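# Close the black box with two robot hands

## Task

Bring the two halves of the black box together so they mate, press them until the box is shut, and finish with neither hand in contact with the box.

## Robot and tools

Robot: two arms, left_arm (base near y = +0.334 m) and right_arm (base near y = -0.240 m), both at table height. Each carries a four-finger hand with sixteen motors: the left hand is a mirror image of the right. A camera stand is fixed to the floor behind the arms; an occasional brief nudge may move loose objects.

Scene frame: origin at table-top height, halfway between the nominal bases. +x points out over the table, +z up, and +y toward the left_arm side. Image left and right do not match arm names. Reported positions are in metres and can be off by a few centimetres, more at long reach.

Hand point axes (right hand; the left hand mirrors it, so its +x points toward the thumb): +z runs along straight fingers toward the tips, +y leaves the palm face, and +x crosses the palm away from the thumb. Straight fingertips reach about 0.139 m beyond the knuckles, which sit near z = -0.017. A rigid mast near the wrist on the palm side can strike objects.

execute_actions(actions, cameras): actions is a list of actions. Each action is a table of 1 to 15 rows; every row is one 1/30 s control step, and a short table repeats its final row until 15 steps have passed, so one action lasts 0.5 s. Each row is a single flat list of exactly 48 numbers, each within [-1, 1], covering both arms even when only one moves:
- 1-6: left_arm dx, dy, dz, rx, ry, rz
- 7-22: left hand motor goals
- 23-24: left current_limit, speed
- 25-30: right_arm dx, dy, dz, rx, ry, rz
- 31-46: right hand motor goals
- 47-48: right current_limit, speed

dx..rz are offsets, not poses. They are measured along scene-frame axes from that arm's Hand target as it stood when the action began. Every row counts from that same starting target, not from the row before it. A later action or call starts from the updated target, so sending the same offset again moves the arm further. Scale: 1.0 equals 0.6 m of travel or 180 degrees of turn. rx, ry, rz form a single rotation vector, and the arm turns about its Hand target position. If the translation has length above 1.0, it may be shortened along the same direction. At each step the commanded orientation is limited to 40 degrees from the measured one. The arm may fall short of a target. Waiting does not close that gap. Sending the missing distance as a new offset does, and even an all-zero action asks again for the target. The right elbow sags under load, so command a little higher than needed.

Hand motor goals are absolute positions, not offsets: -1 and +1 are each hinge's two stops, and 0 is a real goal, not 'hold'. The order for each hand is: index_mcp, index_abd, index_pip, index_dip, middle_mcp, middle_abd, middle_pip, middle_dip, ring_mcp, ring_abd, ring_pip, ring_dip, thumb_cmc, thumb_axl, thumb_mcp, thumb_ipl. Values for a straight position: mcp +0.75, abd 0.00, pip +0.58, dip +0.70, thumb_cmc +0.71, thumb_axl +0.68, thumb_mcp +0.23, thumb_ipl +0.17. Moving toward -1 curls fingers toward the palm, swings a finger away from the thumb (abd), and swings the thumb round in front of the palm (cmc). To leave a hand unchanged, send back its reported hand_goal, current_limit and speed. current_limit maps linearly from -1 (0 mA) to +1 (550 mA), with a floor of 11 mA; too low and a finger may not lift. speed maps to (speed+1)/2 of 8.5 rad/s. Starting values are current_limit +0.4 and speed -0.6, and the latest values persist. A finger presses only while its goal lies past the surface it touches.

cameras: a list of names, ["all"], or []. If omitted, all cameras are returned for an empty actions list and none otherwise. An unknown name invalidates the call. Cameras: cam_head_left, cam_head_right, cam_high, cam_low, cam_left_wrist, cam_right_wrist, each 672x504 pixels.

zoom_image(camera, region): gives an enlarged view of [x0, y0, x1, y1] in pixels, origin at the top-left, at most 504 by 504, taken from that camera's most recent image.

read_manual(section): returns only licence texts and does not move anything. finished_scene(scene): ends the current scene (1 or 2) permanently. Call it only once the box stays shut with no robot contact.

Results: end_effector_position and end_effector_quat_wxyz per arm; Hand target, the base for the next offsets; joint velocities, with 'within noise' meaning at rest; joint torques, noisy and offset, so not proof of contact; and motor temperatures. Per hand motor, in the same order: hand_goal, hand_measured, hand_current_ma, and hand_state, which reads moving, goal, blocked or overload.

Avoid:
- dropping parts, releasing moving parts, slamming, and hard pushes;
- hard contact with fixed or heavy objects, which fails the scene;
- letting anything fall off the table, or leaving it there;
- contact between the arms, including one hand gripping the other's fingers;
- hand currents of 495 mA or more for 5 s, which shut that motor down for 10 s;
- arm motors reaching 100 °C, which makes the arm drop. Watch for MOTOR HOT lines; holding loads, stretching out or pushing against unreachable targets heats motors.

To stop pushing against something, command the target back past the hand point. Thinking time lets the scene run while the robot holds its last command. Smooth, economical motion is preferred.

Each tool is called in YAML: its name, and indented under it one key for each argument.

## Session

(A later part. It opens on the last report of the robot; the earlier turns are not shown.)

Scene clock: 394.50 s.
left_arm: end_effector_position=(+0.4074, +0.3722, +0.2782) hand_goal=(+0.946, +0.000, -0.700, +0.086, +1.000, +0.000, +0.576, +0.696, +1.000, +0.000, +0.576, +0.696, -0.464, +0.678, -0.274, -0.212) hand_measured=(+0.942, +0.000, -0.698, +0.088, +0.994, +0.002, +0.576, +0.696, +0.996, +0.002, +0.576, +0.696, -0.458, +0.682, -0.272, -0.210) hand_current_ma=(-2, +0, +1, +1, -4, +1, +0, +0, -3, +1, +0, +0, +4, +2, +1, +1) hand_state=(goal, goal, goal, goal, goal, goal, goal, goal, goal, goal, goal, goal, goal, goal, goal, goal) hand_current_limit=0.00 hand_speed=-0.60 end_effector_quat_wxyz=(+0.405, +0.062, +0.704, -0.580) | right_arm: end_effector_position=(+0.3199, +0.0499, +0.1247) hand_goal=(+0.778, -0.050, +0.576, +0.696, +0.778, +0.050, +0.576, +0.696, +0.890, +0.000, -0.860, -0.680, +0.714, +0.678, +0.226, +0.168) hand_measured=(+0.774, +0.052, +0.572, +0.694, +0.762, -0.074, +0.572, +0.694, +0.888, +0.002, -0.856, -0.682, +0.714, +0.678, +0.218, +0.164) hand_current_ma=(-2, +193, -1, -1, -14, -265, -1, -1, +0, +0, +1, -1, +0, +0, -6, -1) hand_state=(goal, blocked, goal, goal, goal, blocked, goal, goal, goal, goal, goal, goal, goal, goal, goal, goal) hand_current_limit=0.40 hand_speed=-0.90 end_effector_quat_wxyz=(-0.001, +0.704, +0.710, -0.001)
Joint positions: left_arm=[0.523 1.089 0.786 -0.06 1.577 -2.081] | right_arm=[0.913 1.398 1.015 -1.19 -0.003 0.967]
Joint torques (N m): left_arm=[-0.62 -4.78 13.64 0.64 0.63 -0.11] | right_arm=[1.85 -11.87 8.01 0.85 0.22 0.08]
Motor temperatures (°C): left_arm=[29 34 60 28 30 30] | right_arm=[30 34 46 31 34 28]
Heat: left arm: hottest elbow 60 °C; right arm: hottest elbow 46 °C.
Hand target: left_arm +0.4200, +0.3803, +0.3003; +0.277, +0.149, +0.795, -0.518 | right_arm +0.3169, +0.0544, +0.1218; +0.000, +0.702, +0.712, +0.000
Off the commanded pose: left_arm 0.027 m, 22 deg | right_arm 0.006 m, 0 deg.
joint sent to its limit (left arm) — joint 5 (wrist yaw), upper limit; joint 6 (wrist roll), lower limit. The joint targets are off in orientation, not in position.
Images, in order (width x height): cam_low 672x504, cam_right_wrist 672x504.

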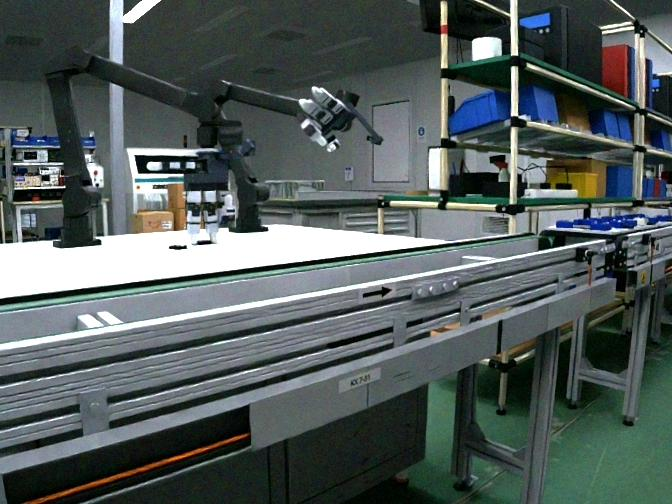

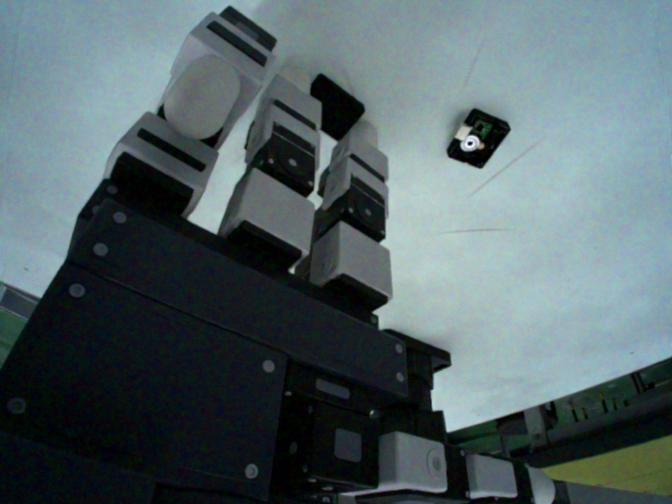

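execute_actions:
  actions:
    - [[0,0,0,0,0,0,0.945,0,-0.70,0.085,1,0,0.576,0.696,1,0,0.576,0.696,-0.465,0.678,-0.275,-0.212,0,-0.6,0,0,0,0,0,0,0.777,-0.11,0.576,0.696,0.777,0.08,0.576,0.696,0.89,0,-0.86,-0.68,0.714,0.678,0.226,0.168,0.4,-0.9]]
    - [[0,0,0,0,0,0,0.945,0,-0.70,0.085,1,0,0.576,0.696,1,0,0.576,0.696,-0.465,0.678,-0.275,-0.212,0,-0.6,0,0,0.08,0,0,0,0.777,-0.11,0.576,0.696,0.777,0.08,0.576,0.696,0.89,0,-0.86,-0.68,0.714,0.678,0.226,0.168,0.4,-0.9]]
  cameras: ["cam_right_wrist","cam_low","cam_head_left"]

zoom_image:
  camera: "cam_right_wrist"
  region: [230, 30, 420, 180]

zoom_image:
  camera: "cam_low"
  region: [160, 200, 240, 260]

Scene clock: 397.37 s.
left_arm: end_effector_position=(+0.4074, +0.3722, +0.2782) hand_goal=(+0.946, +0.000, -0.700, +0.086, +1.000, +0.000, +0.576, +0.696, +1.000, +0.000, +0.576, +0.696, -0.464, +0.678, -0.274, -0.212) hand_measured=(+0.942, +0.000, -0.698, +0.088, +0.994, +0.002, +0.576, +0.696, +0.996, +0.002, +0.576, +0.696, -0.458, +0.682, -0.272, -0.210) hand_current_ma=(-2, +0, +1, +1, -4, +1, +0, +0, -3, +1, +0, +0, +4, +2, +1, +1) hand_state=(goal, goal, goal, goal, goal, goal, goal, goal, goal, goal, goal, goal, goal, goal, goal, goal) hand_current_limit=0.00 hand_speed=-0.60 end_effector_quat_wxyz=(+0.405, +0.062, +0.704, -0.580) | right_arm: end_effector_position=(+0.3136, +0.0405, +0.1475) hand_goal=(+0.778, -0.110, +0.576, +0.696, +0.778, +0.080, +0.576, +0.696, +0.890, +0.000, -0.860, -0.680, +0.714, +0.678, +0.226, +0.168) hand_measured=(+0.780, +0.044, +0.578, +0.696, +0.762, -0.074, +0.572, +0.694, +0.888, +0.002, -0.856, -0.682, +0.714, +0.678, +0.218, +0.164) hand_current_ma=(+1, +372, +0, +0, -13, -371, -1, -1, +0, +0, +1, -1, +0, +0, -6, -1) hand_state=(goal, blocked, goal, goal, goal, blocked, goal, goal, goal, goal, goal, goal, goal, goal, goal, goal) hand_current_limit=0.40 hand_speed=-0.90 end_effector_quat_wxyz=(+0.003, +0.704, +0.710, -0.022)
Joint positions: left_arm=[0.523 1.089 0.786 -0.06 1.577 -2.081] | right_arm=[0.913 1.373 1.057 -1.299 -0.002 0.967]
Joint torques (N m): left_arm=[-1.32 -4.19 13.55 0.69 0.63 -0.11] | right_arm=[2.14 -13.51 11.78 -0.06 0.19 0.11]
Motor temperatures (°C): left_arm=[29 34 60 28 30 30] | right_arm=[30 35 46 31 34 28]
Heat: left arm: hottest elbow 60 °C; right arm: hottest elbow 46 °C.
Hand target: left_arm +0.4200, +0.3803, +0.3003; +0.277, +0.149, +0.795, -0.518 | right_arm +0.3169, +0.0544, +0.1697; +0.000, +0.702, +0.712, +0.000
Off the commanded pose: left_arm 0.027 m, 22 deg | right_arm 0.026 m, 3 deg.
joint sent to its limit (left arm) — joint 5 (wrist yaw), upper limit; joint 6 (wrist roll), lower limit. The joint targets are off in orientation, not in position.
Images, in order (width x height): cam_head_left 672x504, cam_low 672x504, cam_right_wrist 672x504.

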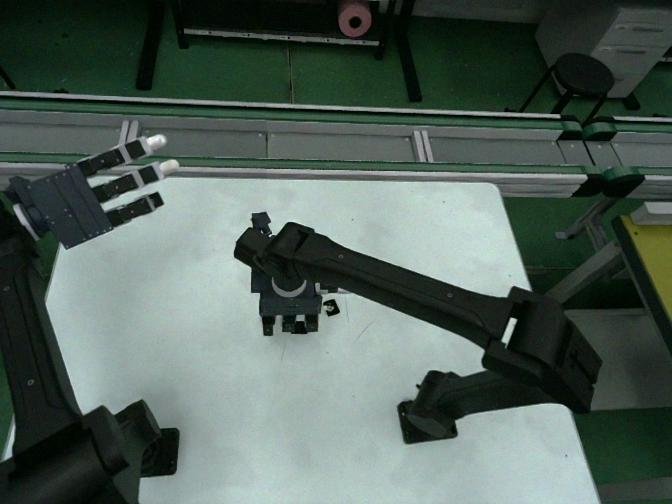

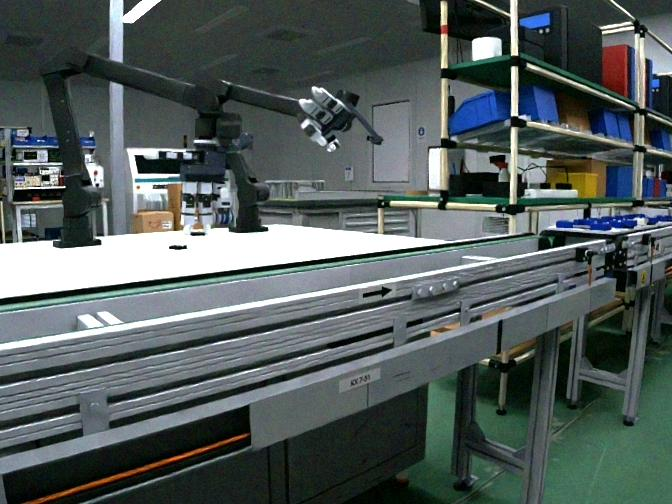

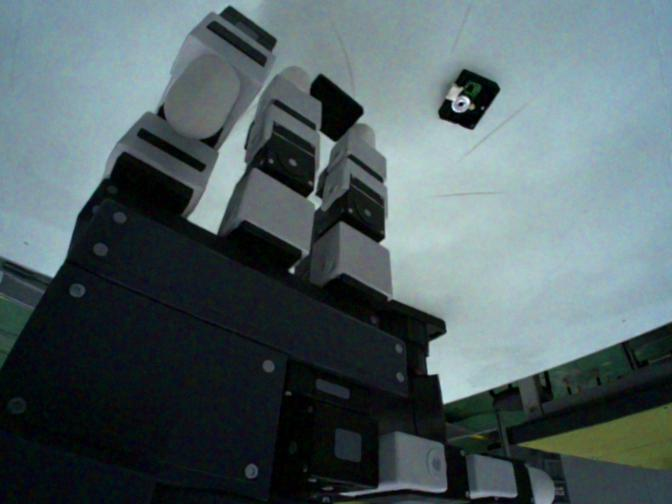

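Scaled by 2.653 from the camera's 672x504 image, which has a finer 960x720 frame.

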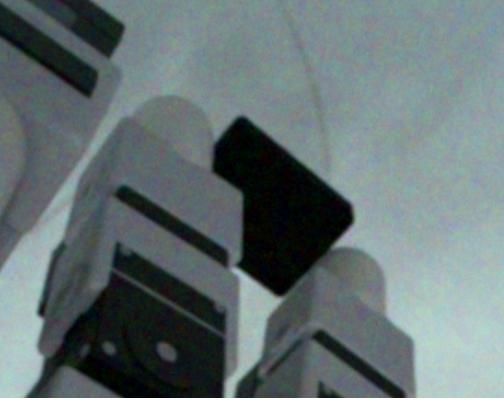

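Scaled by 6.300 from the camera's 672x504 image, which has a finer 960x720 frame.

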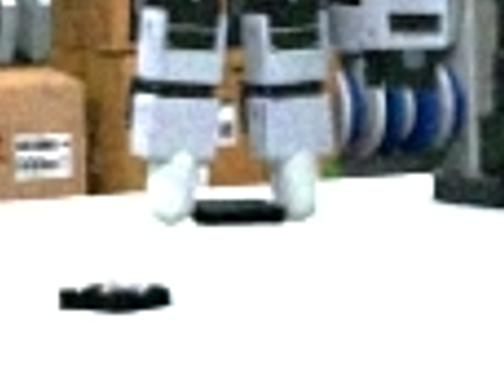

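execute_actions:
  actions:
    - [[0,0,0,0,0,0,0.945,0,-0.70,0.085,1,0,0.576,0.696,1,0,0.576,0.696,-0.465,0.678,-0.275,-0.212,0,-0.6,0,0,0.03,0,0,0,0.777,-0.11,0.576,0.696,0.777,0.08,0.576,0.696,0.89,0,-0.86,-0.68,0.714,0.678,0.226,0.168,0.4,-0.9]]
    - [[0,0,0,0,0,0,0.945,0,-0.70,0.085,1,0,0.576,0.696,1,0,0.576,0.696,-0.465,0.678,-0.275,-0.212,0,-0.6,0,-0.097,0,0,0,-0.133,0.777,-0.11,0.576,0.696,0.777,0.08,0.576,0.696,0.89,0,-0.86,-0.68,0.714,0.678,0.226,0.168,0.4,-0.9]]
    - [[0,0,0,0,0,0,0.945,0,-0.70,0.085,1,0,0.576,0.696,1,0,0.576,0.696,-0.465,0.678,-0.275,-0.212,0,-0.6,0,-0.097,0,0,0,-0.133,0.777,-0.11,0.576,0.696,0.777,0.08,0.576,0.696,0.89,0,-0.86,-0.68,0.714,0.678,0.226,0.168,0.4,-0.9]]
    - [[0,0,0,0,0,0,0.945,0,-0.70,0.085,1,0,0.576,0.696,1,0,0.576,0.696,-0.465,0.678,-0.275,-0.212,0,-0.6,0,-0.097,0,0,0,-0.133,0.777,-0.11,0.576,0.696,0.777,0.08,0.576,0.696,0.89,0,-0.86,-0.68,0.714,0.678,0.226,0.168,0.4,-0.9]]
  cameras: ["cam_right_wrist","cam_low","cam_head_left","cam_head_right"]

zoom_image:
  camera: "cam_low"
  region: [140, 200, 220, 260]

zoom_image:
  camera: "cam_head_left"
  region: [280, 280, 380, 350]

Scene clock: 403.83 s.
left_arm: end_effector_position=(+0.4074, +0.3722, +0.2782) hand_goal=(+0.946, +0.000, -0.700, +0.086, +1.000, +0.000, +0.576, +0.696, +1.000, +0.000, +0.576, +0.696, -0.464, +0.678, -0.274, -0.212) hand_measured=(+0.942, +0.000, -0.698, +0.088, +0.994, +0.002, +0.576, +0.696, +0.996, +0.002, +0.576, +0.696, -0.458, +0.682, -0.272, -0.210) hand_current_ma=(-2, +0, +1, +1, -4, +1, +0, +0, -3, +1, +0, +0, +4, +2, +1, +1) hand_state=(goal, goal, goal, goal, goal, goal, goal, goal, goal, goal, goal, goal, goal, goal, goal, goal) hand_current_limit=0.00 hand_speed=-0.60 end_effector_quat_wxyz=(+0.405, +0.062, +0.704, -0.580) | right_arm: end_effector_position=(+0.3191, -0.1146, +0.1802) hand_goal=(+0.778, -0.110, +0.576, +0.696, +0.778, +0.080, +0.576, +0.696, +0.890, +0.000, -0.860, -0.680, +0.714, +0.678, +0.226, +0.168) hand_measured=(+0.784, +0.044, +0.578, +0.696, +0.764, -0.074, +0.572, +0.694, +0.890, +0.002, -0.856, -0.682, +0.714, +0.678, +0.218, +0.164) hand_current_ma=(+2, +371, +0, +0, -10, -371, -1, -1, +0, +0, +1, -1, +0, +0, -6, -1) hand_state=(goal, blocked, goal, goal, goal, blocked, goal, goal, goal, goal, goal, goal, goal, goal, goal, goal) hand_current_limit=0.40 hand_speed=-0.90 end_effector_quat_wxyz=(+0.000, +0.985, +0.174, -0.004)
Joint positions: left_arm=[0.523 1.089 0.786 -0.06 1.577 -2.081] | right_arm=[0.575 1.306 1.078 -1.35 -0.003 1.858]
Joint torques (N m): left_arm=[-0.26 -4.42 13.67 0.59 0.61 -0.11] | right_arm=[0.26 -12.86 8.81 -0.08 0.16 0.08]
Motor temperatures (°C): left_arm=[29 34 61 28 30 30] | right_arm=[30 34 46 31 34 28]
Heat: left arm: hottest elbow 61 °C; right arm: hottest elbow 46 °C.
Hand target: left_arm +0.4200, +0.3803, +0.3003; +0.277, +0.149, +0.795, -0.518 | right_arm +0.3168, -0.1202, +0.1877; -0.001, +0.986, +0.164, +0.000
Off the commanded pose: left_arm 0.027 m, 22 deg | right_arm 0.010 m, 1 deg.
joint sent to its limit (left arm) — joint 5 (wrist yaw), upper limit; joint 6 (wrist roll), lower limit. The joint targets are off in orientation, not in position.
Images, in order (width x height): cam_head_left 672x504, cam_head_right 672x504, cam_low 672x504, cam_right_wrist 672x504.

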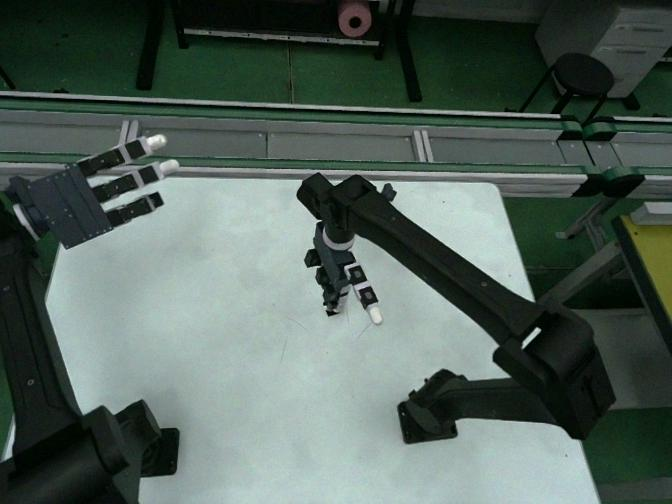

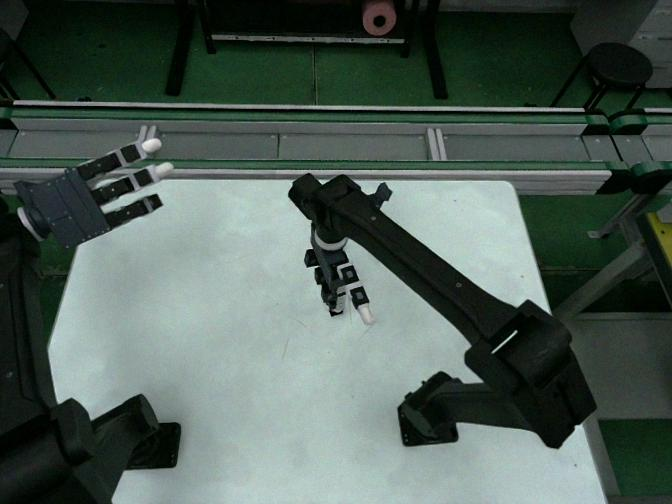

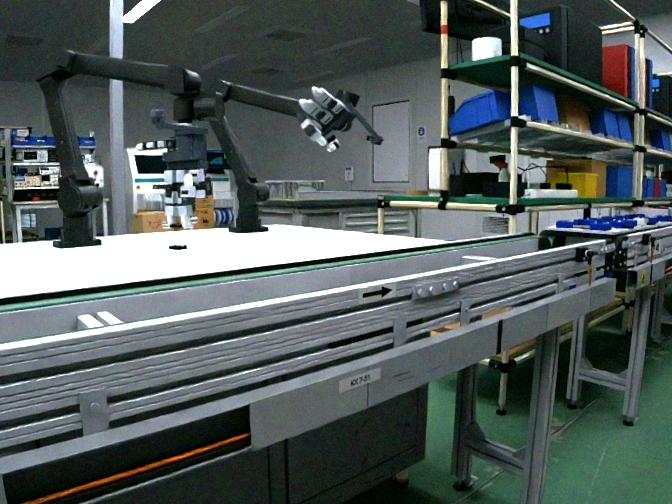

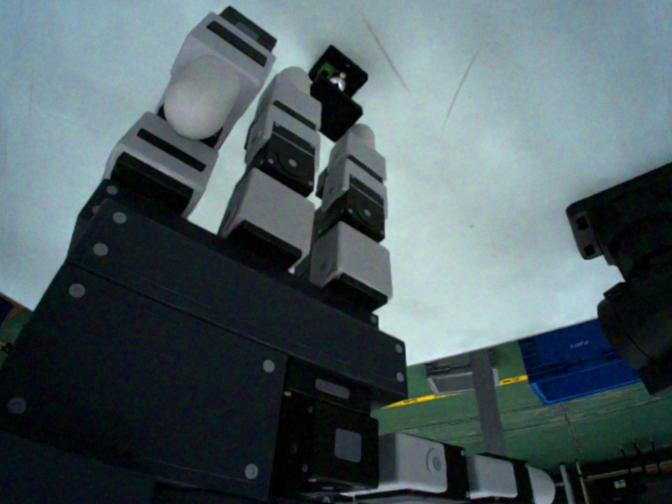

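Scaled by 6.300 from the camera's 672x504 image, which has a finer 960x720 frame.

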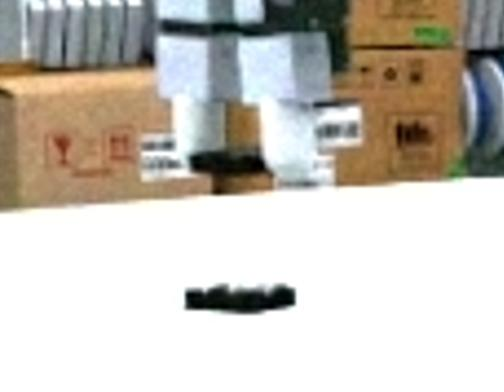

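Scaled by 5.040 from the camera's 672x504 image, which has a finer 960x720 frame.

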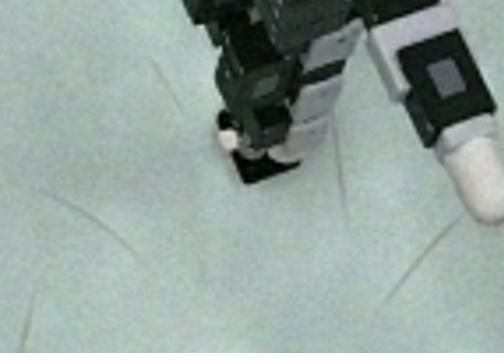

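zoom_image:
  camera: "cam_right_wrist"
  region: [270, 20, 400, 150]

Scaled by 3.877 from the camera's 672x504 image, which has a finer 960x720 frame.

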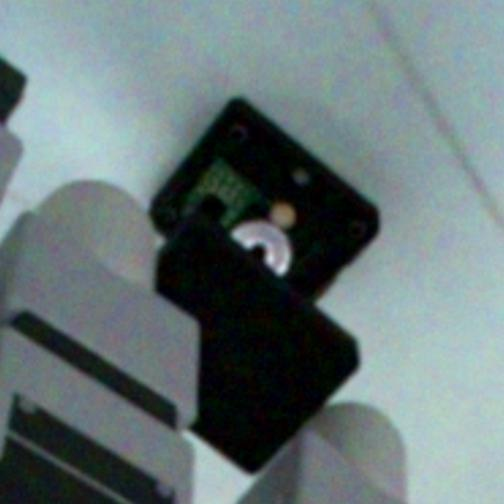

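execute_actions:
  actions:
    - [[0,0,0,0,0,0,0.945,0,-0.70,0.085,1,0,0.576,0.696,1,0,0.576,0.696,-0.465,0.678,-0.275,-0.212,0,-0.6,0,-0.007,-0.07,0,0,0,0.777,-0.11,0.576,0.696,0.777,0.08,0.576,0.696,0.89,0,-0.86,-0.68,0.714,0.678,0.226,0.168,0.4,-0.9]]
  cameras: ["cam_right_wrist","cam_low","cam_head_left"]

zoom_image:
  camera: "cam_right_wrist"
  region: [270, 20, 400, 150]

zoom_image:
  camera: "cam_low"
  region: [140, 210, 210, 260]

Scene clock: 412.23 s.
left_arm: end_effector_position=(+0.4074, +0.3722, +0.2782) hand_goal=(+0.946, +0.000, -0.700, +0.086, +1.000, +0.000, +0.576, +0.696, +1.000, +0.000, +0.576, +0.696, -0.464, +0.678, -0.274, -0.212) hand_measured=(+0.942, +0.000, -0.698, +0.088, +0.994, +0.002, +0.576, +0.696, +0.996, +0.002, +0.576, +0.696, -0.458, +0.682, -0.272, -0.210) hand_current_ma=(-2, +0, +1, +1, -4, +1, +0, +0, -3, +1, +0, +0, +4, +2, +1, +1) hand_state=(goal, goal, goal, goal, goal, goal, goal, goal, goal, goal, goal, goal, goal, goal, goal, goal) hand_current_limit=0.00 hand_speed=-0.60 end_effector_quat_wxyz=(+0.405, +0.062, +0.704, -0.580) | right_arm: end_effector_position=(+0.3099, -0.1238, +0.1462) hand_goal=(+0.778, -0.110, +0.576, +0.696, +0.778, +0.080, +0.576, +0.696, +0.890, +0.000, -0.860, -0.680, +0.714, +0.678, +0.226, +0.168) hand_measured=(+0.784, +0.044, +0.578, +0.696, +0.764, -0.074, +0.572, +0.694, +0.890, +0.002, -0.856, -0.682, +0.714, +0.678, +0.218, +0.164) hand_current_ma=(+2, +371, +0, +0, -10, -371, -1, -1, +0, +0, +1, -1, +0, +0, -6, -1) hand_state=(goal, blocked, goal, goal, goal, blocked, goal, goal, goal, goal, goal, goal, goal, goal, goal, goal) hand_current_limit=0.40 hand_speed=-0.90 end_effector_quat_wxyz=(+0.002, +0.985, +0.171, -0.007)
Joint positions: left_arm=[0.523 1.089 0.786 -0.06 1.577 -2.081] | right_arm=[0.569 1.303 0.983 -1.264 -0.003 1.859]
Joint torques (N m): left_arm=[-0.73 -4.72 13.57 0.77 0.64 -0.12] | right_arm=[0.26 -10.34 8.88 0.88 0.19 0]
Motor temperatures (°C): left_arm=[29 34 62 28 30 30] | right_arm=[30 34 45 31 33 28]
Heat: left arm: hottest elbow 62 °C; right arm: hottest elbow 45 °C.
Hand target: left_arm +0.4200, +0.3803, +0.3003; +0.277, +0.149, +0.795, -0.518 | right_arm +0.3169, -0.1244, +0.1457; -0.001, +0.986, +0.164, +0.000
Off the commanded pose: left_arm 0.027 m, 22 deg | right_arm 0.007 m, 1 deg.
joint sent to its limit (left arm) — joint 5 (wrist yaw), upper limit; joint 6 (wrist roll), lower limit. The joint targets are off in orientation, not in position.
Images, in order (width x height): cam_head_left 672x504, cam_low 672x504, cam_right_wrist 672x504.

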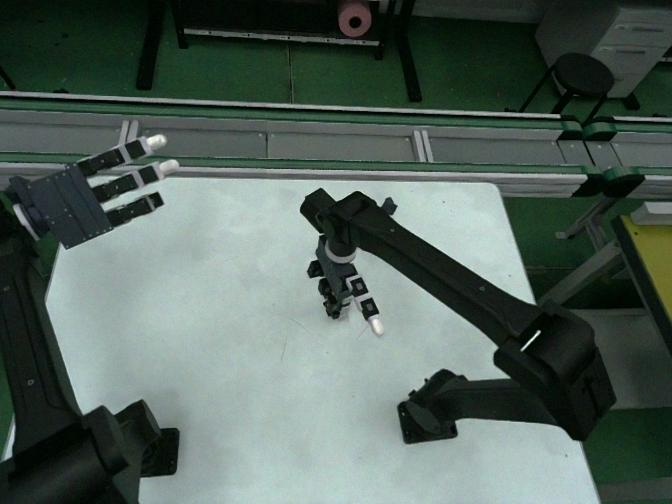

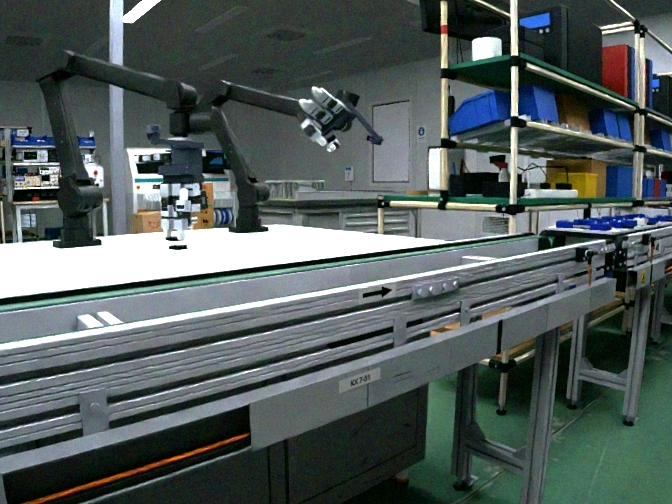

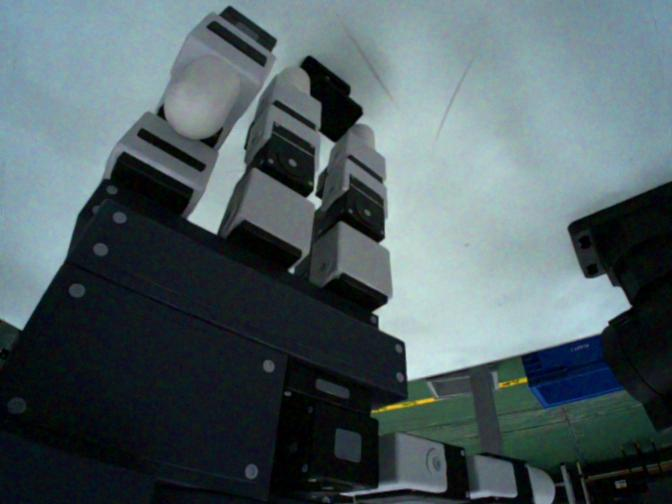

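Scaled by 3.877 from the camera's 672x504 image, which has a finer 960x720 frame.

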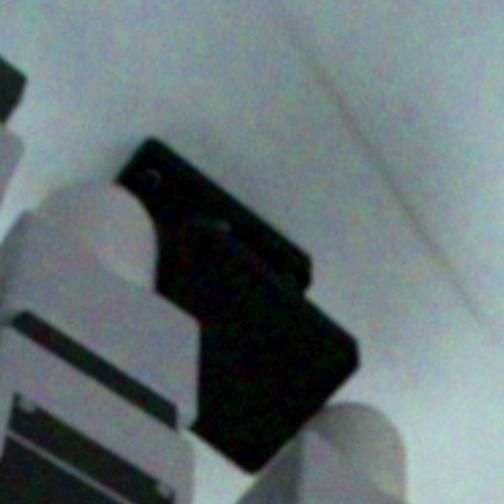

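Scaled by 7.200 from the camera's 672x504 image, which has a finer 960x720 frame.

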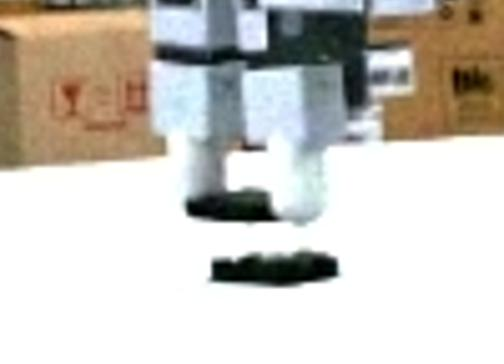

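execute_actions:
  actions:
    - [[0,0,0,0,0,0,0.945,0,-0.70,0.085,1,0,0.576,0.696,1,0,0.576,0.696,-0.465,0.678,-0.275,-0.212,0,-0.6,0.015,0.0065,0,0,0,0,0.777,-0.11,0.576,0.696,0.777,0.08,0.576,0.696,0.89,0,-0.86,-0.68,0.714,0.678,0.226,0.168,0.4,-0.9]]
  cameras: ["cam_right_wrist","cam_low","cam_head_left"]

zoom_image:
  camera: "cam_right_wrist"
  region: [270, 20, 400, 150]

zoom_image:
  camera: "cam_low"
  region: [140, 210, 210, 260]

Scene clock: 415.40 s.
left_arm: end_effector_position=(+0.4074, +0.3722, +0.2782) hand_goal=(+0.946, +0.000, -0.700, +0.086, +1.000, +0.000, +0.576, +0.696, +1.000, +0.000, +0.576, +0.696, -0.464, +0.678, -0.274, -0.212) hand_measured=(+0.942, +0.000, -0.698, +0.088, +0.994, +0.002, +0.576, +0.696, +0.996, +0.002, +0.576, +0.696, -0.458, +0.682, -0.272, -0.210) hand_current_ma=(-2, +0, +1, +1, -4, +1, +0, +0, -3, +1, +0, +0, +4, +2, +1, +1) hand_state=(goal, goal, goal, goal, goal, goal, goal, goal, goal, goal, goal, goal, goal, goal, goal, goal) hand_current_limit=0.00 hand_speed=-0.60 end_effector_quat_wxyz=(+0.405, +0.062, +0.704, -0.580) | right_arm: end_effector_position=(+0.3108, -0.1251, +0.1418) hand_goal=(+0.778, -0.110, +0.576, +0.696, +0.778, +0.080, +0.576, +0.696, +0.890, +0.000, -0.860, -0.680, +0.714, +0.678, +0.226, +0.168) hand_measured=(+0.784, +0.044, +0.578, +0.696, +0.764, -0.074, +0.572, +0.694, +0.890, +0.002, -0.856, -0.682, +0.714, +0.678, +0.218, +0.164) hand_current_ma=(+2, +371, +0, +0, -10, -371, -1, -1, +0, +0, +1, -1, +0, +0, -6, -1) hand_state=(goal, blocked, goal, goal, goal, blocked, goal, goal, goal, goal, goal, goal, goal, goal, goal, goal) hand_current_limit=0.40 hand_speed=-0.90 end_effector_quat_wxyz=(+0.005, +0.986, +0.168, -0.014)
Joint positions: left_arm=[0.523 1.089 0.786 -0.06 1.577 -2.081] | right_arm=[0.564 1.319 0.983 -1.263 -0.003 1.858]
Joint torques (N m): left_arm=[0.26 -3.66 13.57 0.72 0.62 -0.12] | right_arm=[0.09 -9.58 10.61 0.94 0.18 -0.05]
Motor temperatures (°C): left_arm=[29 34 62 28 30 30] | right_arm=[30 34 45 31 33 28]
Heat: left arm: hottest elbow 62 °C; right arm: hottest elbow 45 °C.
Hand target: left_arm +0.4200, +0.3803, +0.3003; +0.277, +0.149, +0.795, -0.518 | right_arm +0.3259, -0.1204, +0.1457; -0.001, +0.986, +0.165, +0.000
Off the commanded pose: left_arm 0.027 m, 22 deg | right_arm 0.016 m, 2 deg.
joint sent to its limit (left arm) — joint 5 (wrist yaw), upper limit; joint 6 (wrist roll), lower limit. The joint targets are off in orientation, not in position.
Images, in order (width x height): cam_head_left 672x504, cam_low 672x504, cam_right_wrist 672x504.

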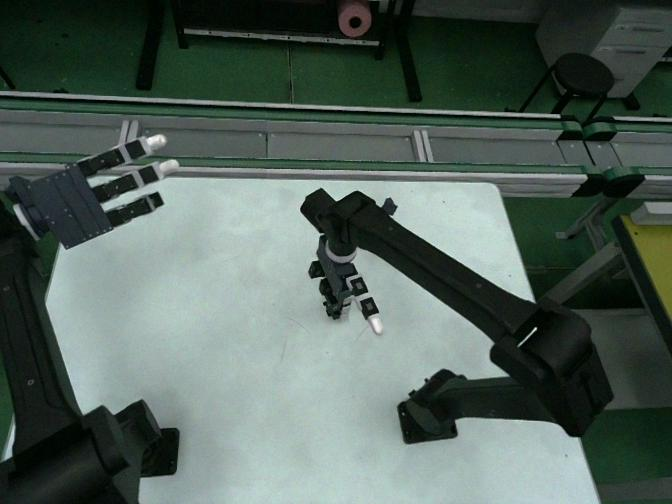

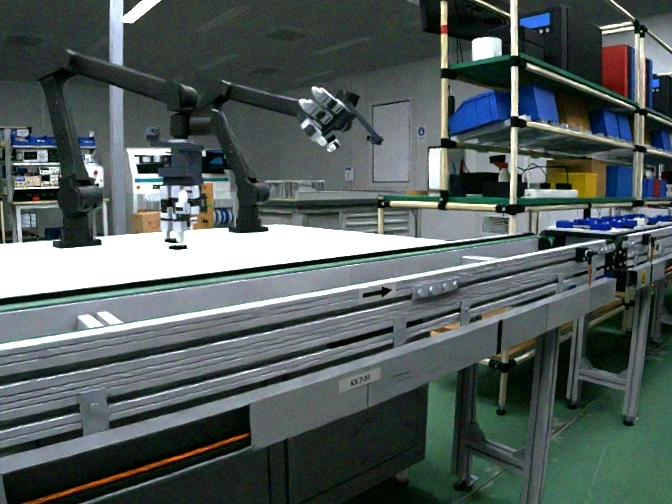

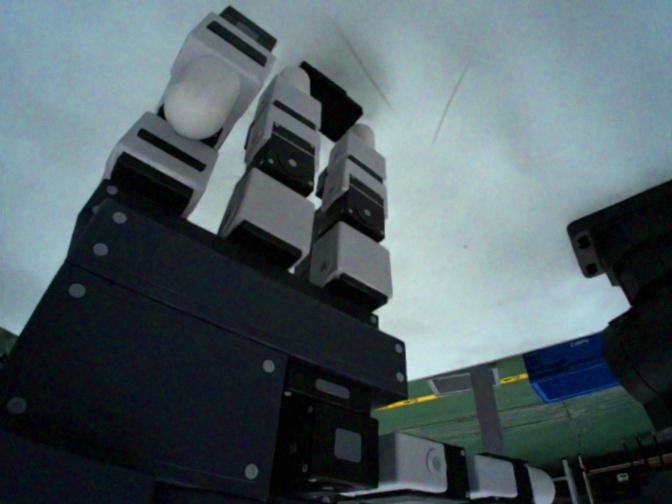

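Scaled by 3.877 from the camera's 672x504 image, which has a finer 960x720 frame.

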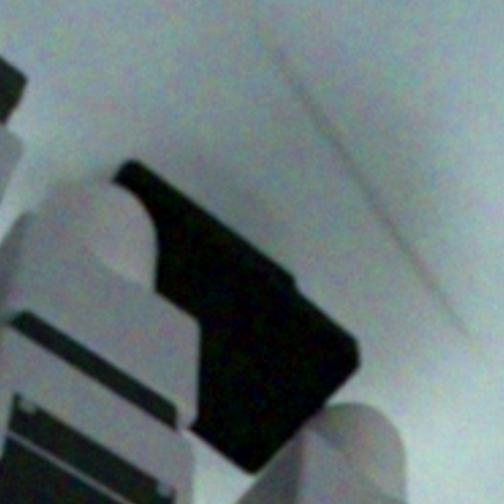

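Scaled by 7.200 from the camera's 672x504 image, which has a finer 960x720 frame.

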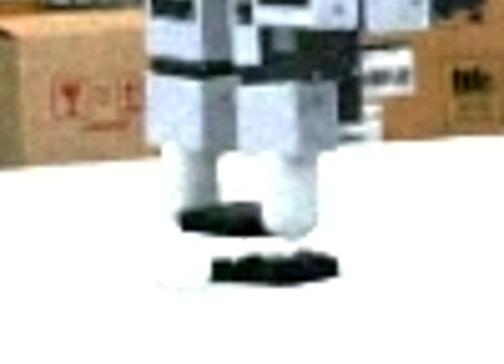

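execute_actions:
  actions:
    - [[0,0,0,0,0,0,0.945,0,-0.70,0.085,1,0,0.576,0.696,1,0,0.576,0.696,-0.465,0.678,-0.275,-0.212,0,-0.6,0.013,0.009,0.013,0,0,0,0.777,-0.11,0.576,0.696,0.777,0.08,0.576,0.696,0.89,0,-0.86,-0.68,0.714,0.678,0.226,0.168,0.4,-0.9]]
  cameras: ["cam_right_wrist","cam_low"]

zoom_image:
  camera: "cam_right_wrist"
  region: [270, 20, 400, 150]

zoom_image:
  camera: "cam_low"
  region: [140, 210, 210, 260]

Scene clock: 416.90 s.
left_arm: end_effector_position=(+0.4074, +0.3722, +0.2782) hand_goal=(+0.946, +0.000, -0.700, +0.086, +1.000, +0.000, +0.576, +0.696, +1.000, +0.000, +0.576, +0.696, -0.464, +0.678, -0.274, -0.212) hand_measured=(+0.942, +0.000, -0.698, +0.088, +0.994, +0.002, +0.576, +0.696, +0.996, +0.002, +0.576, +0.696, -0.458, +0.682, -0.272, -0.210) hand_current_ma=(-2, +0, +1, +1, -4, +1, +0, +0, -3, +1, +0, +0, +4, +2, +1, +1) hand_state=(goal, goal, goal, goal, goal, goal, goal, goal, goal, goal, goal, goal, goal, goal, goal, goal) hand_current_limit=0.00 hand_speed=-0.60 end_effector_quat_wxyz=(+0.405, +0.062, +0.704, -0.580) | right_arm: end_effector_position=(+0.3175, -0.1205, +0.1439) hand_goal=(+0.778, -0.110, +0.576, +0.696, +0.778, +0.080, +0.576, +0.696, +0.890, +0.000, -0.860, -0.680, +0.714, +0.678, +0.226, +0.168) hand_measured=(+0.784, +0.044, +0.578, +0.696, +0.764, -0.074, +0.572, +0.694, +0.890, +0.002, -0.856, -0.682, +0.714, +0.678, +0.218, +0.164) hand_current_ma=(+2, +371, +0, +0, -10, -371, -1, -1, +0, +0, +1, -1, +0, +0, -6, -1) hand_state=(goal, blocked, goal, goal, goal, blocked, goal, goal, goal, goal, goal, goal, goal, goal, goal, goal) hand_current_limit=0.40 hand_speed=-0.90 end_effector_quat_wxyz=(+0.004, +0.986, +0.168, -0.011)
Joint positions: left_arm=[0.523 1.089 0.786 -0.06 1.577 -2.081] | right_arm=[0.563 1.335 1.004 -1.263 -0.003 1.858]
Joint torques (N m): left_arm=[-1.2 -3.96 13.59 0.84 0.6 -0.09] | right_arm=[0.03 -9.64 11.97 0.21 0.19 -0.04]
Motor temperatures (°C): left_arm=[29 34 63 28 30 30] | right_arm=[30 34 45 31 33 28]
Heat: left arm: hottest elbow 63 °C; right arm: hottest elbow 45 °C.
Hand target: left_arm +0.4200, +0.3803, +0.3003; +0.277, +0.149, +0.795, -0.518 | right_arm +0.3338, -0.1151, +0.1535; -0.001, +0.986, +0.164, +0.000
Off the commanded pose: left_arm 0.027 m, 22 deg | right_arm 0.020 m, 1 deg.
joint sent to its limit (left arm) — joint 5 (wrist yaw), upper limit; joint 6 (wrist roll), lower limit. The joint targets are off in orientation, not in position.
Images, in order (width x height): cam_low 672x504, cam_right_wrist 672x504.

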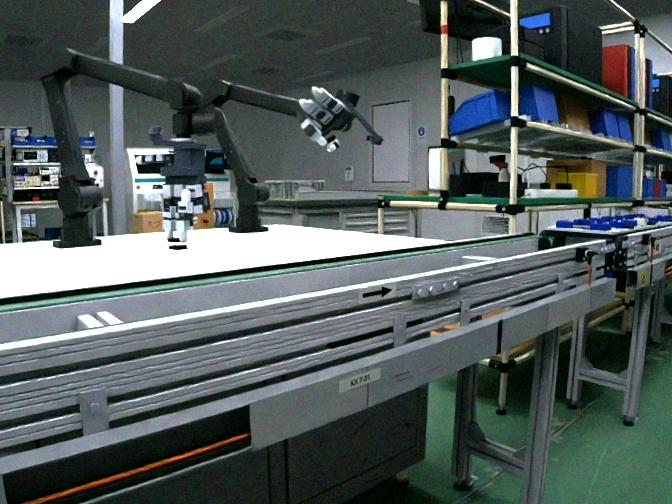

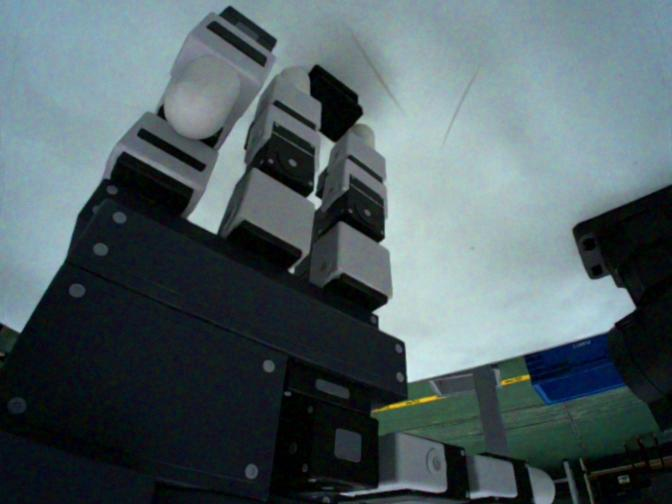

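Scaled by 3.877 from the camera's 672x504 image, which has a finer 960x720 frame.

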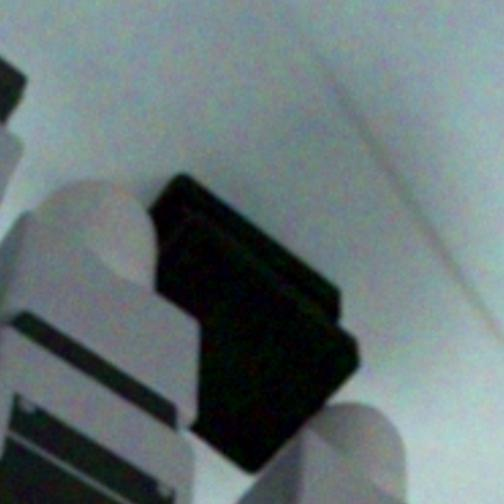

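Scaled by 7.200 from the camera's 672x504 image, which has a finer 960x720 frame.

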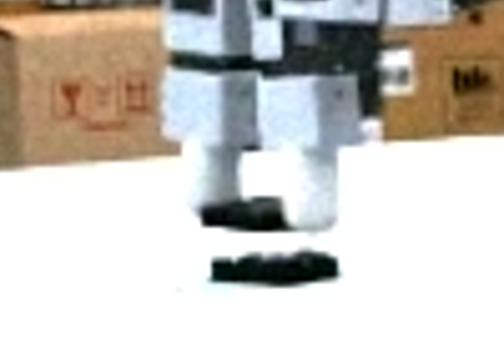

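execute_actions:
  actions:
    - [[0,0,0,0,0,0,0.945,0,-0.70,0.085,1,0,0.576,0.696,1,0,0.576,0.696,-0.465,0.678,-0.275,-0.212,0,-0.6,0.006,0.005,-0.01,0,0,0,0.777,-0.11,0.576,0.696,0.777,0.08,0.576,0.696,0.89,0,-0.86,-0.68,0.714,0.678,0.226,0.168,0.4,-0.9]]
  cameras: ["cam_right_wrist","cam_low"]

zoom_image:
  camera: "cam_right_wrist"
  region: [270, 20, 400, 150]

zoom_image:
  camera: "cam_low"
  region: [140, 210, 210, 260]

Scene clock: 420.33 s.
left_arm: end_effector_position=(+0.4074, +0.3722, +0.2782) hand_goal=(+0.946, +0.000, -0.700, +0.086, +1.000, +0.000, +0.576, +0.696, +1.000, +0.000, +0.576, +0.696, -0.464, +0.678, -0.274, -0.212) hand_measured=(+0.942, +0.000, -0.698, +0.088, +0.994, +0.002, +0.576, +0.696, +0.996, +0.002, +0.576, +0.696, -0.458, +0.682, -0.272, -0.210) hand_current_ma=(-2, +0, +1, +1, -4, +1, +0, +0, -3, +1, +0, +0, +4, +2, +1, +1) hand_state=(goal, goal, goal, goal, goal, goal, goal, goal, goal, goal, goal, goal, goal, goal, goal, goal) hand_current_limit=0.00 hand_speed=-0.60 end_effector_quat_wxyz=(+0.405, +0.062, +0.704, -0.580) | right_arm: end_effector_position=(+0.3176, -0.1204, +0.1384) hand_goal=(+0.778, -0.110, +0.576, +0.696, +0.778, +0.080, +0.576, +0.696, +0.890, +0.000, -0.860, -0.680, +0.714, +0.678, +0.226, +0.168) hand_measured=(+0.784, +0.044, +0.578, +0.696, +0.764, -0.074, +0.572, +0.694, +0.890, +0.002, -0.856, -0.682, +0.714, +0.678, +0.218, +0.164) hand_current_ma=(+2, +371, +0, +0, -10, -371, -1, -1, +0, +0, +1, -1, +0, +0, -6, -1) hand_state=(goal, blocked, goal, goal, goal, blocked, goal, goal, goal, goal, goal, goal, goal, goal, goal, goal) hand_current_limit=0.40 hand_speed=-0.90 end_effector_quat_wxyz=(+0.008, +0.986, +0.168, -0.020)
Joint positions: left_arm=[0.523 1.089 0.786 -0.06 1.577 -2.081] | right_arm=[0.563 1.354 1.004 -1.263 -0.003 1.858]
Joint torques (N m): left_arm=[-0.79 -4.37 13.6 0.66 0.62 -0.11] | right_arm=[0.21 -9.93 11.96 0.73 0.18 -0.02]
Motor temperatures (°C): left_arm=[29 33 63 28 30 30] | right_arm=[30 34 46 31 33 28]
Heat: left arm: hottest elbow 63 °C; right arm: hottest elbow 46 °C.
Hand target: left_arm +0.4200, +0.3803, +0.3003; +0.277, +0.149, +0.795, -0.518 | right_arm +0.3374, -0.1121, +0.1475; -0.001, +0.986, +0.164, +0.000
Off the commanded pose: left_arm 0.027 m, 22 deg | right_arm 0.023 m, 3 deg.
joint sent to its limit (left arm) — joint 5 (wrist yaw), upper limit; joint 6 (wrist roll), lower limit. The joint targets are off in orientation, not in position.
Images, in order (width x height): cam_low 672x504, cam_right_wrist 672x504.

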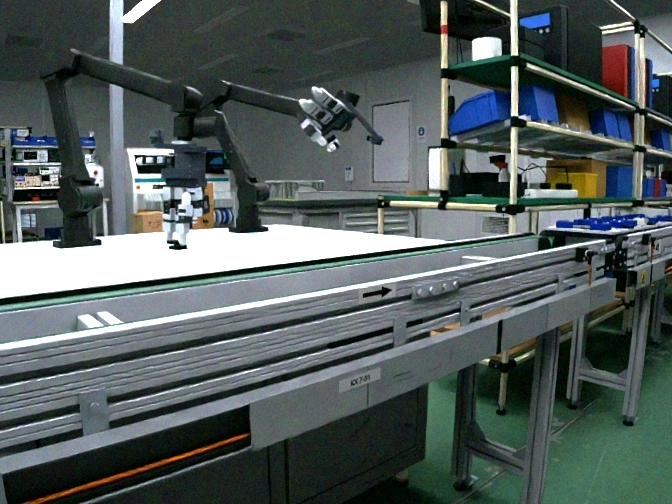

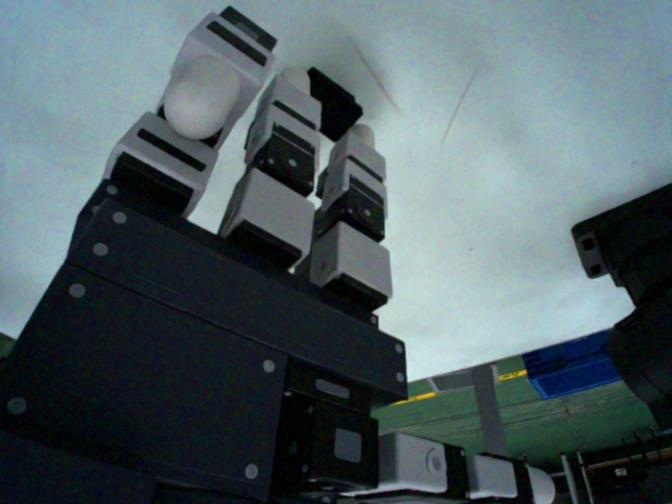

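Scaled by 3.877 from the camera's 672x504 image, which has a finer 960x720 frame.

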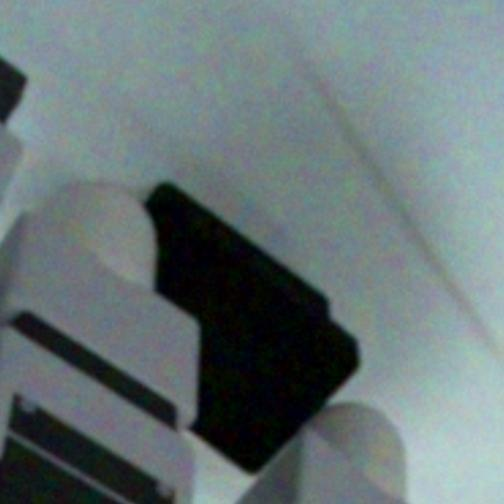

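Scaled by 7.200 from the camera's 672x504 image, which has a finer 960x720 frame.

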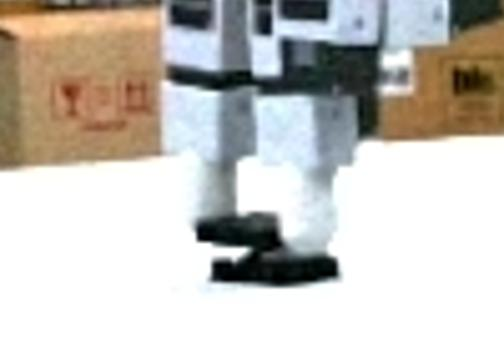

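execute_actions:
  actions:
    - [[0,0,0,0,0,0,0.945,0,-0.70,0.085,1,0,0.576,0.696,1,0,0.576,0.696,-0.465,0.678,-0.275,-0.212,0,-0.6,0,0.003,0.014,0,0,0,0.777,-0.11,0.576,0.696,0.777,0.08,0.576,0.696,0.89,0,-0.86,-0.68,0.714,0.678,0.226,0.168,0.4,-0.9]]
  cameras: ["cam_right_wrist","cam_low"]

zoom_image:
  camera: "cam_right_wrist"
  region: [270, 20, 400, 150]

zoom_image:
  camera: "cam_low"
  region: [140, 210, 210, 260]

Scene clock: 423.13 s.
left_arm: end_effector_position=(+0.4074, +0.3722, +0.2782) hand_goal=(+0.946, +0.000, -0.700, +0.086, +1.000, +0.000, +0.576, +0.696, +1.000, +0.000, +0.576, +0.696, -0.464, +0.678, -0.274, -0.212) hand_measured=(+0.942, +0.000, -0.698, +0.088, +0.994, +0.002, +0.576, +0.696, +0.996, +0.002, +0.576, +0.696, -0.458, +0.682, -0.272, -0.210) hand_current_ma=(-2, +0, +1, +1, -4, +1, +0, +0, -3, +1, +0, +0, +4, +2, +1, +1) hand_state=(goal, goal, goal, goal, goal, goal, goal, goal, goal, goal, goal, goal, goal, goal, goal, goal) hand_current_limit=0.00 hand_speed=-0.60 end_effector_quat_wxyz=(+0.405, +0.062, +0.704, -0.580) | right_arm: end_effector_position=(+0.3239, -0.1159, +0.1447) hand_goal=(+0.778, -0.110, +0.576, +0.696, +0.778, +0.080, +0.576, +0.696, +0.890, +0.000, -0.860, -0.680, +0.714, +0.678, +0.226, +0.168) hand_measured=(+0.784, +0.044, +0.578, +0.696, +0.764, -0.074, +0.572, +0.694, +0.890, +0.002, -0.856, -0.682, +0.714, +0.678, +0.218, +0.164) hand_current_ma=(+2, +371, +0, +0, -10, -371, -1, -1, +0, +0, +1, -1, +0, +0, -6, -1) hand_state=(goal, blocked, goal, goal, goal, blocked, goal, goal, goal, goal, goal, goal, goal, goal, goal, goal) hand_current_limit=0.40 hand_speed=-0.90 end_effector_quat_wxyz=(+0.004, +0.986, +0.168, -0.010)
Joint positions: left_arm=[0.523 1.089 0.786 -0.06 1.577 -2.081] | right_arm=[0.563 1.354 1.025 -1.263 -0.003 1.858]
Joint torques (N m): left_arm=[-0.44 -4.01 13.57 0.8 0.6 -0.03] | right_arm=[0.5 -10.7 11.93 0.03 0.17 -0.01]
Motor temperatures (°C): left_arm=[29 33 63 28 30 30] | right_arm=[30 34 47 31 33 28]
Heat: left arm: hottest elbow 63 °C; right arm: hottest elbow 47 °C.
Hand target: left_arm +0.4200, +0.3803, +0.3003; +0.277, +0.149, +0.795, -0.518 | right_arm +0.3373, -0.1104, +0.1558; +0.000, +0.986, +0.164, +0.000
Off the commanded pose: left_arm 0.027 m, 22 deg | right_arm 0.018 m, 1 deg.
joint sent to its limit (left arm) — joint 5 (wrist yaw), upper limit; joint 6 (wrist roll), lower limit. The joint targets are off in orientation, not in position.
Images, in order (width x height): cam_low 672x504, cam_right_wrist 672x504.

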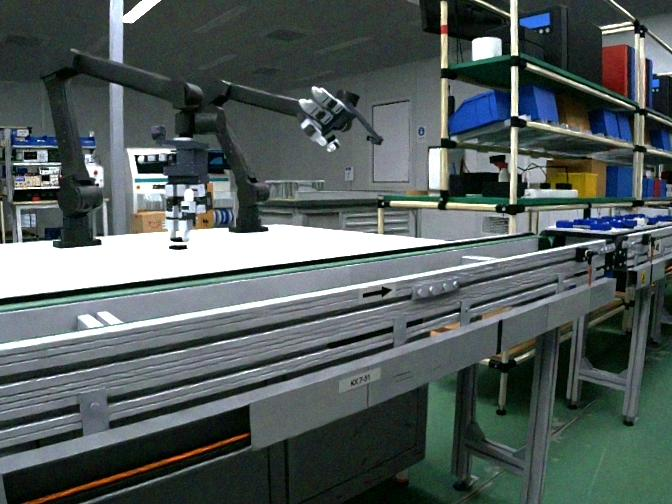

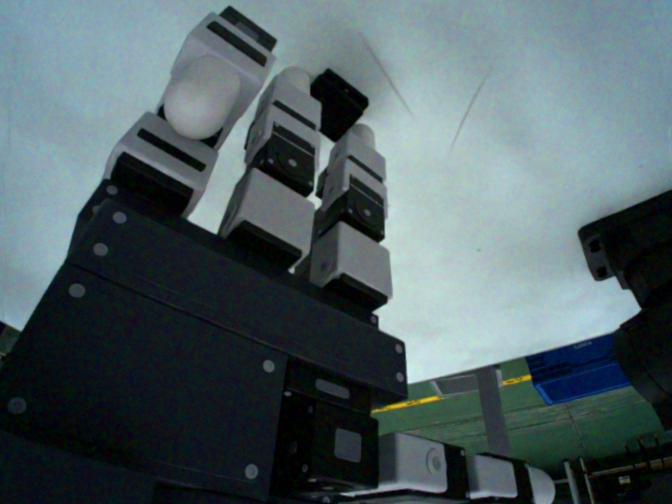

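Scaled by 3.877 from the camera's 672x504 image, which has a finer 960x720 frame.

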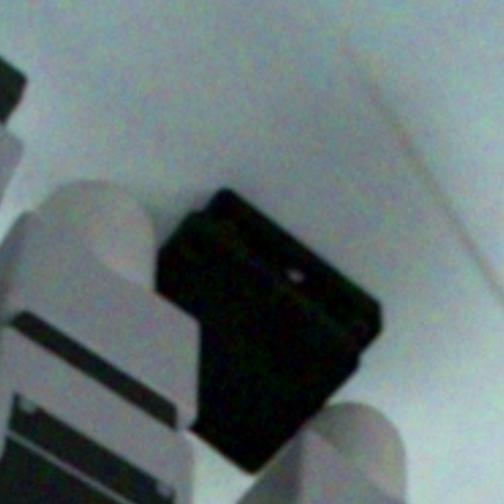

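Scaled by 7.200 from the camera's 672x504 image, which has a finer 960x720 frame.

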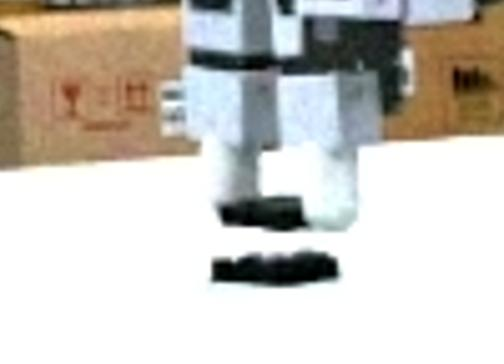

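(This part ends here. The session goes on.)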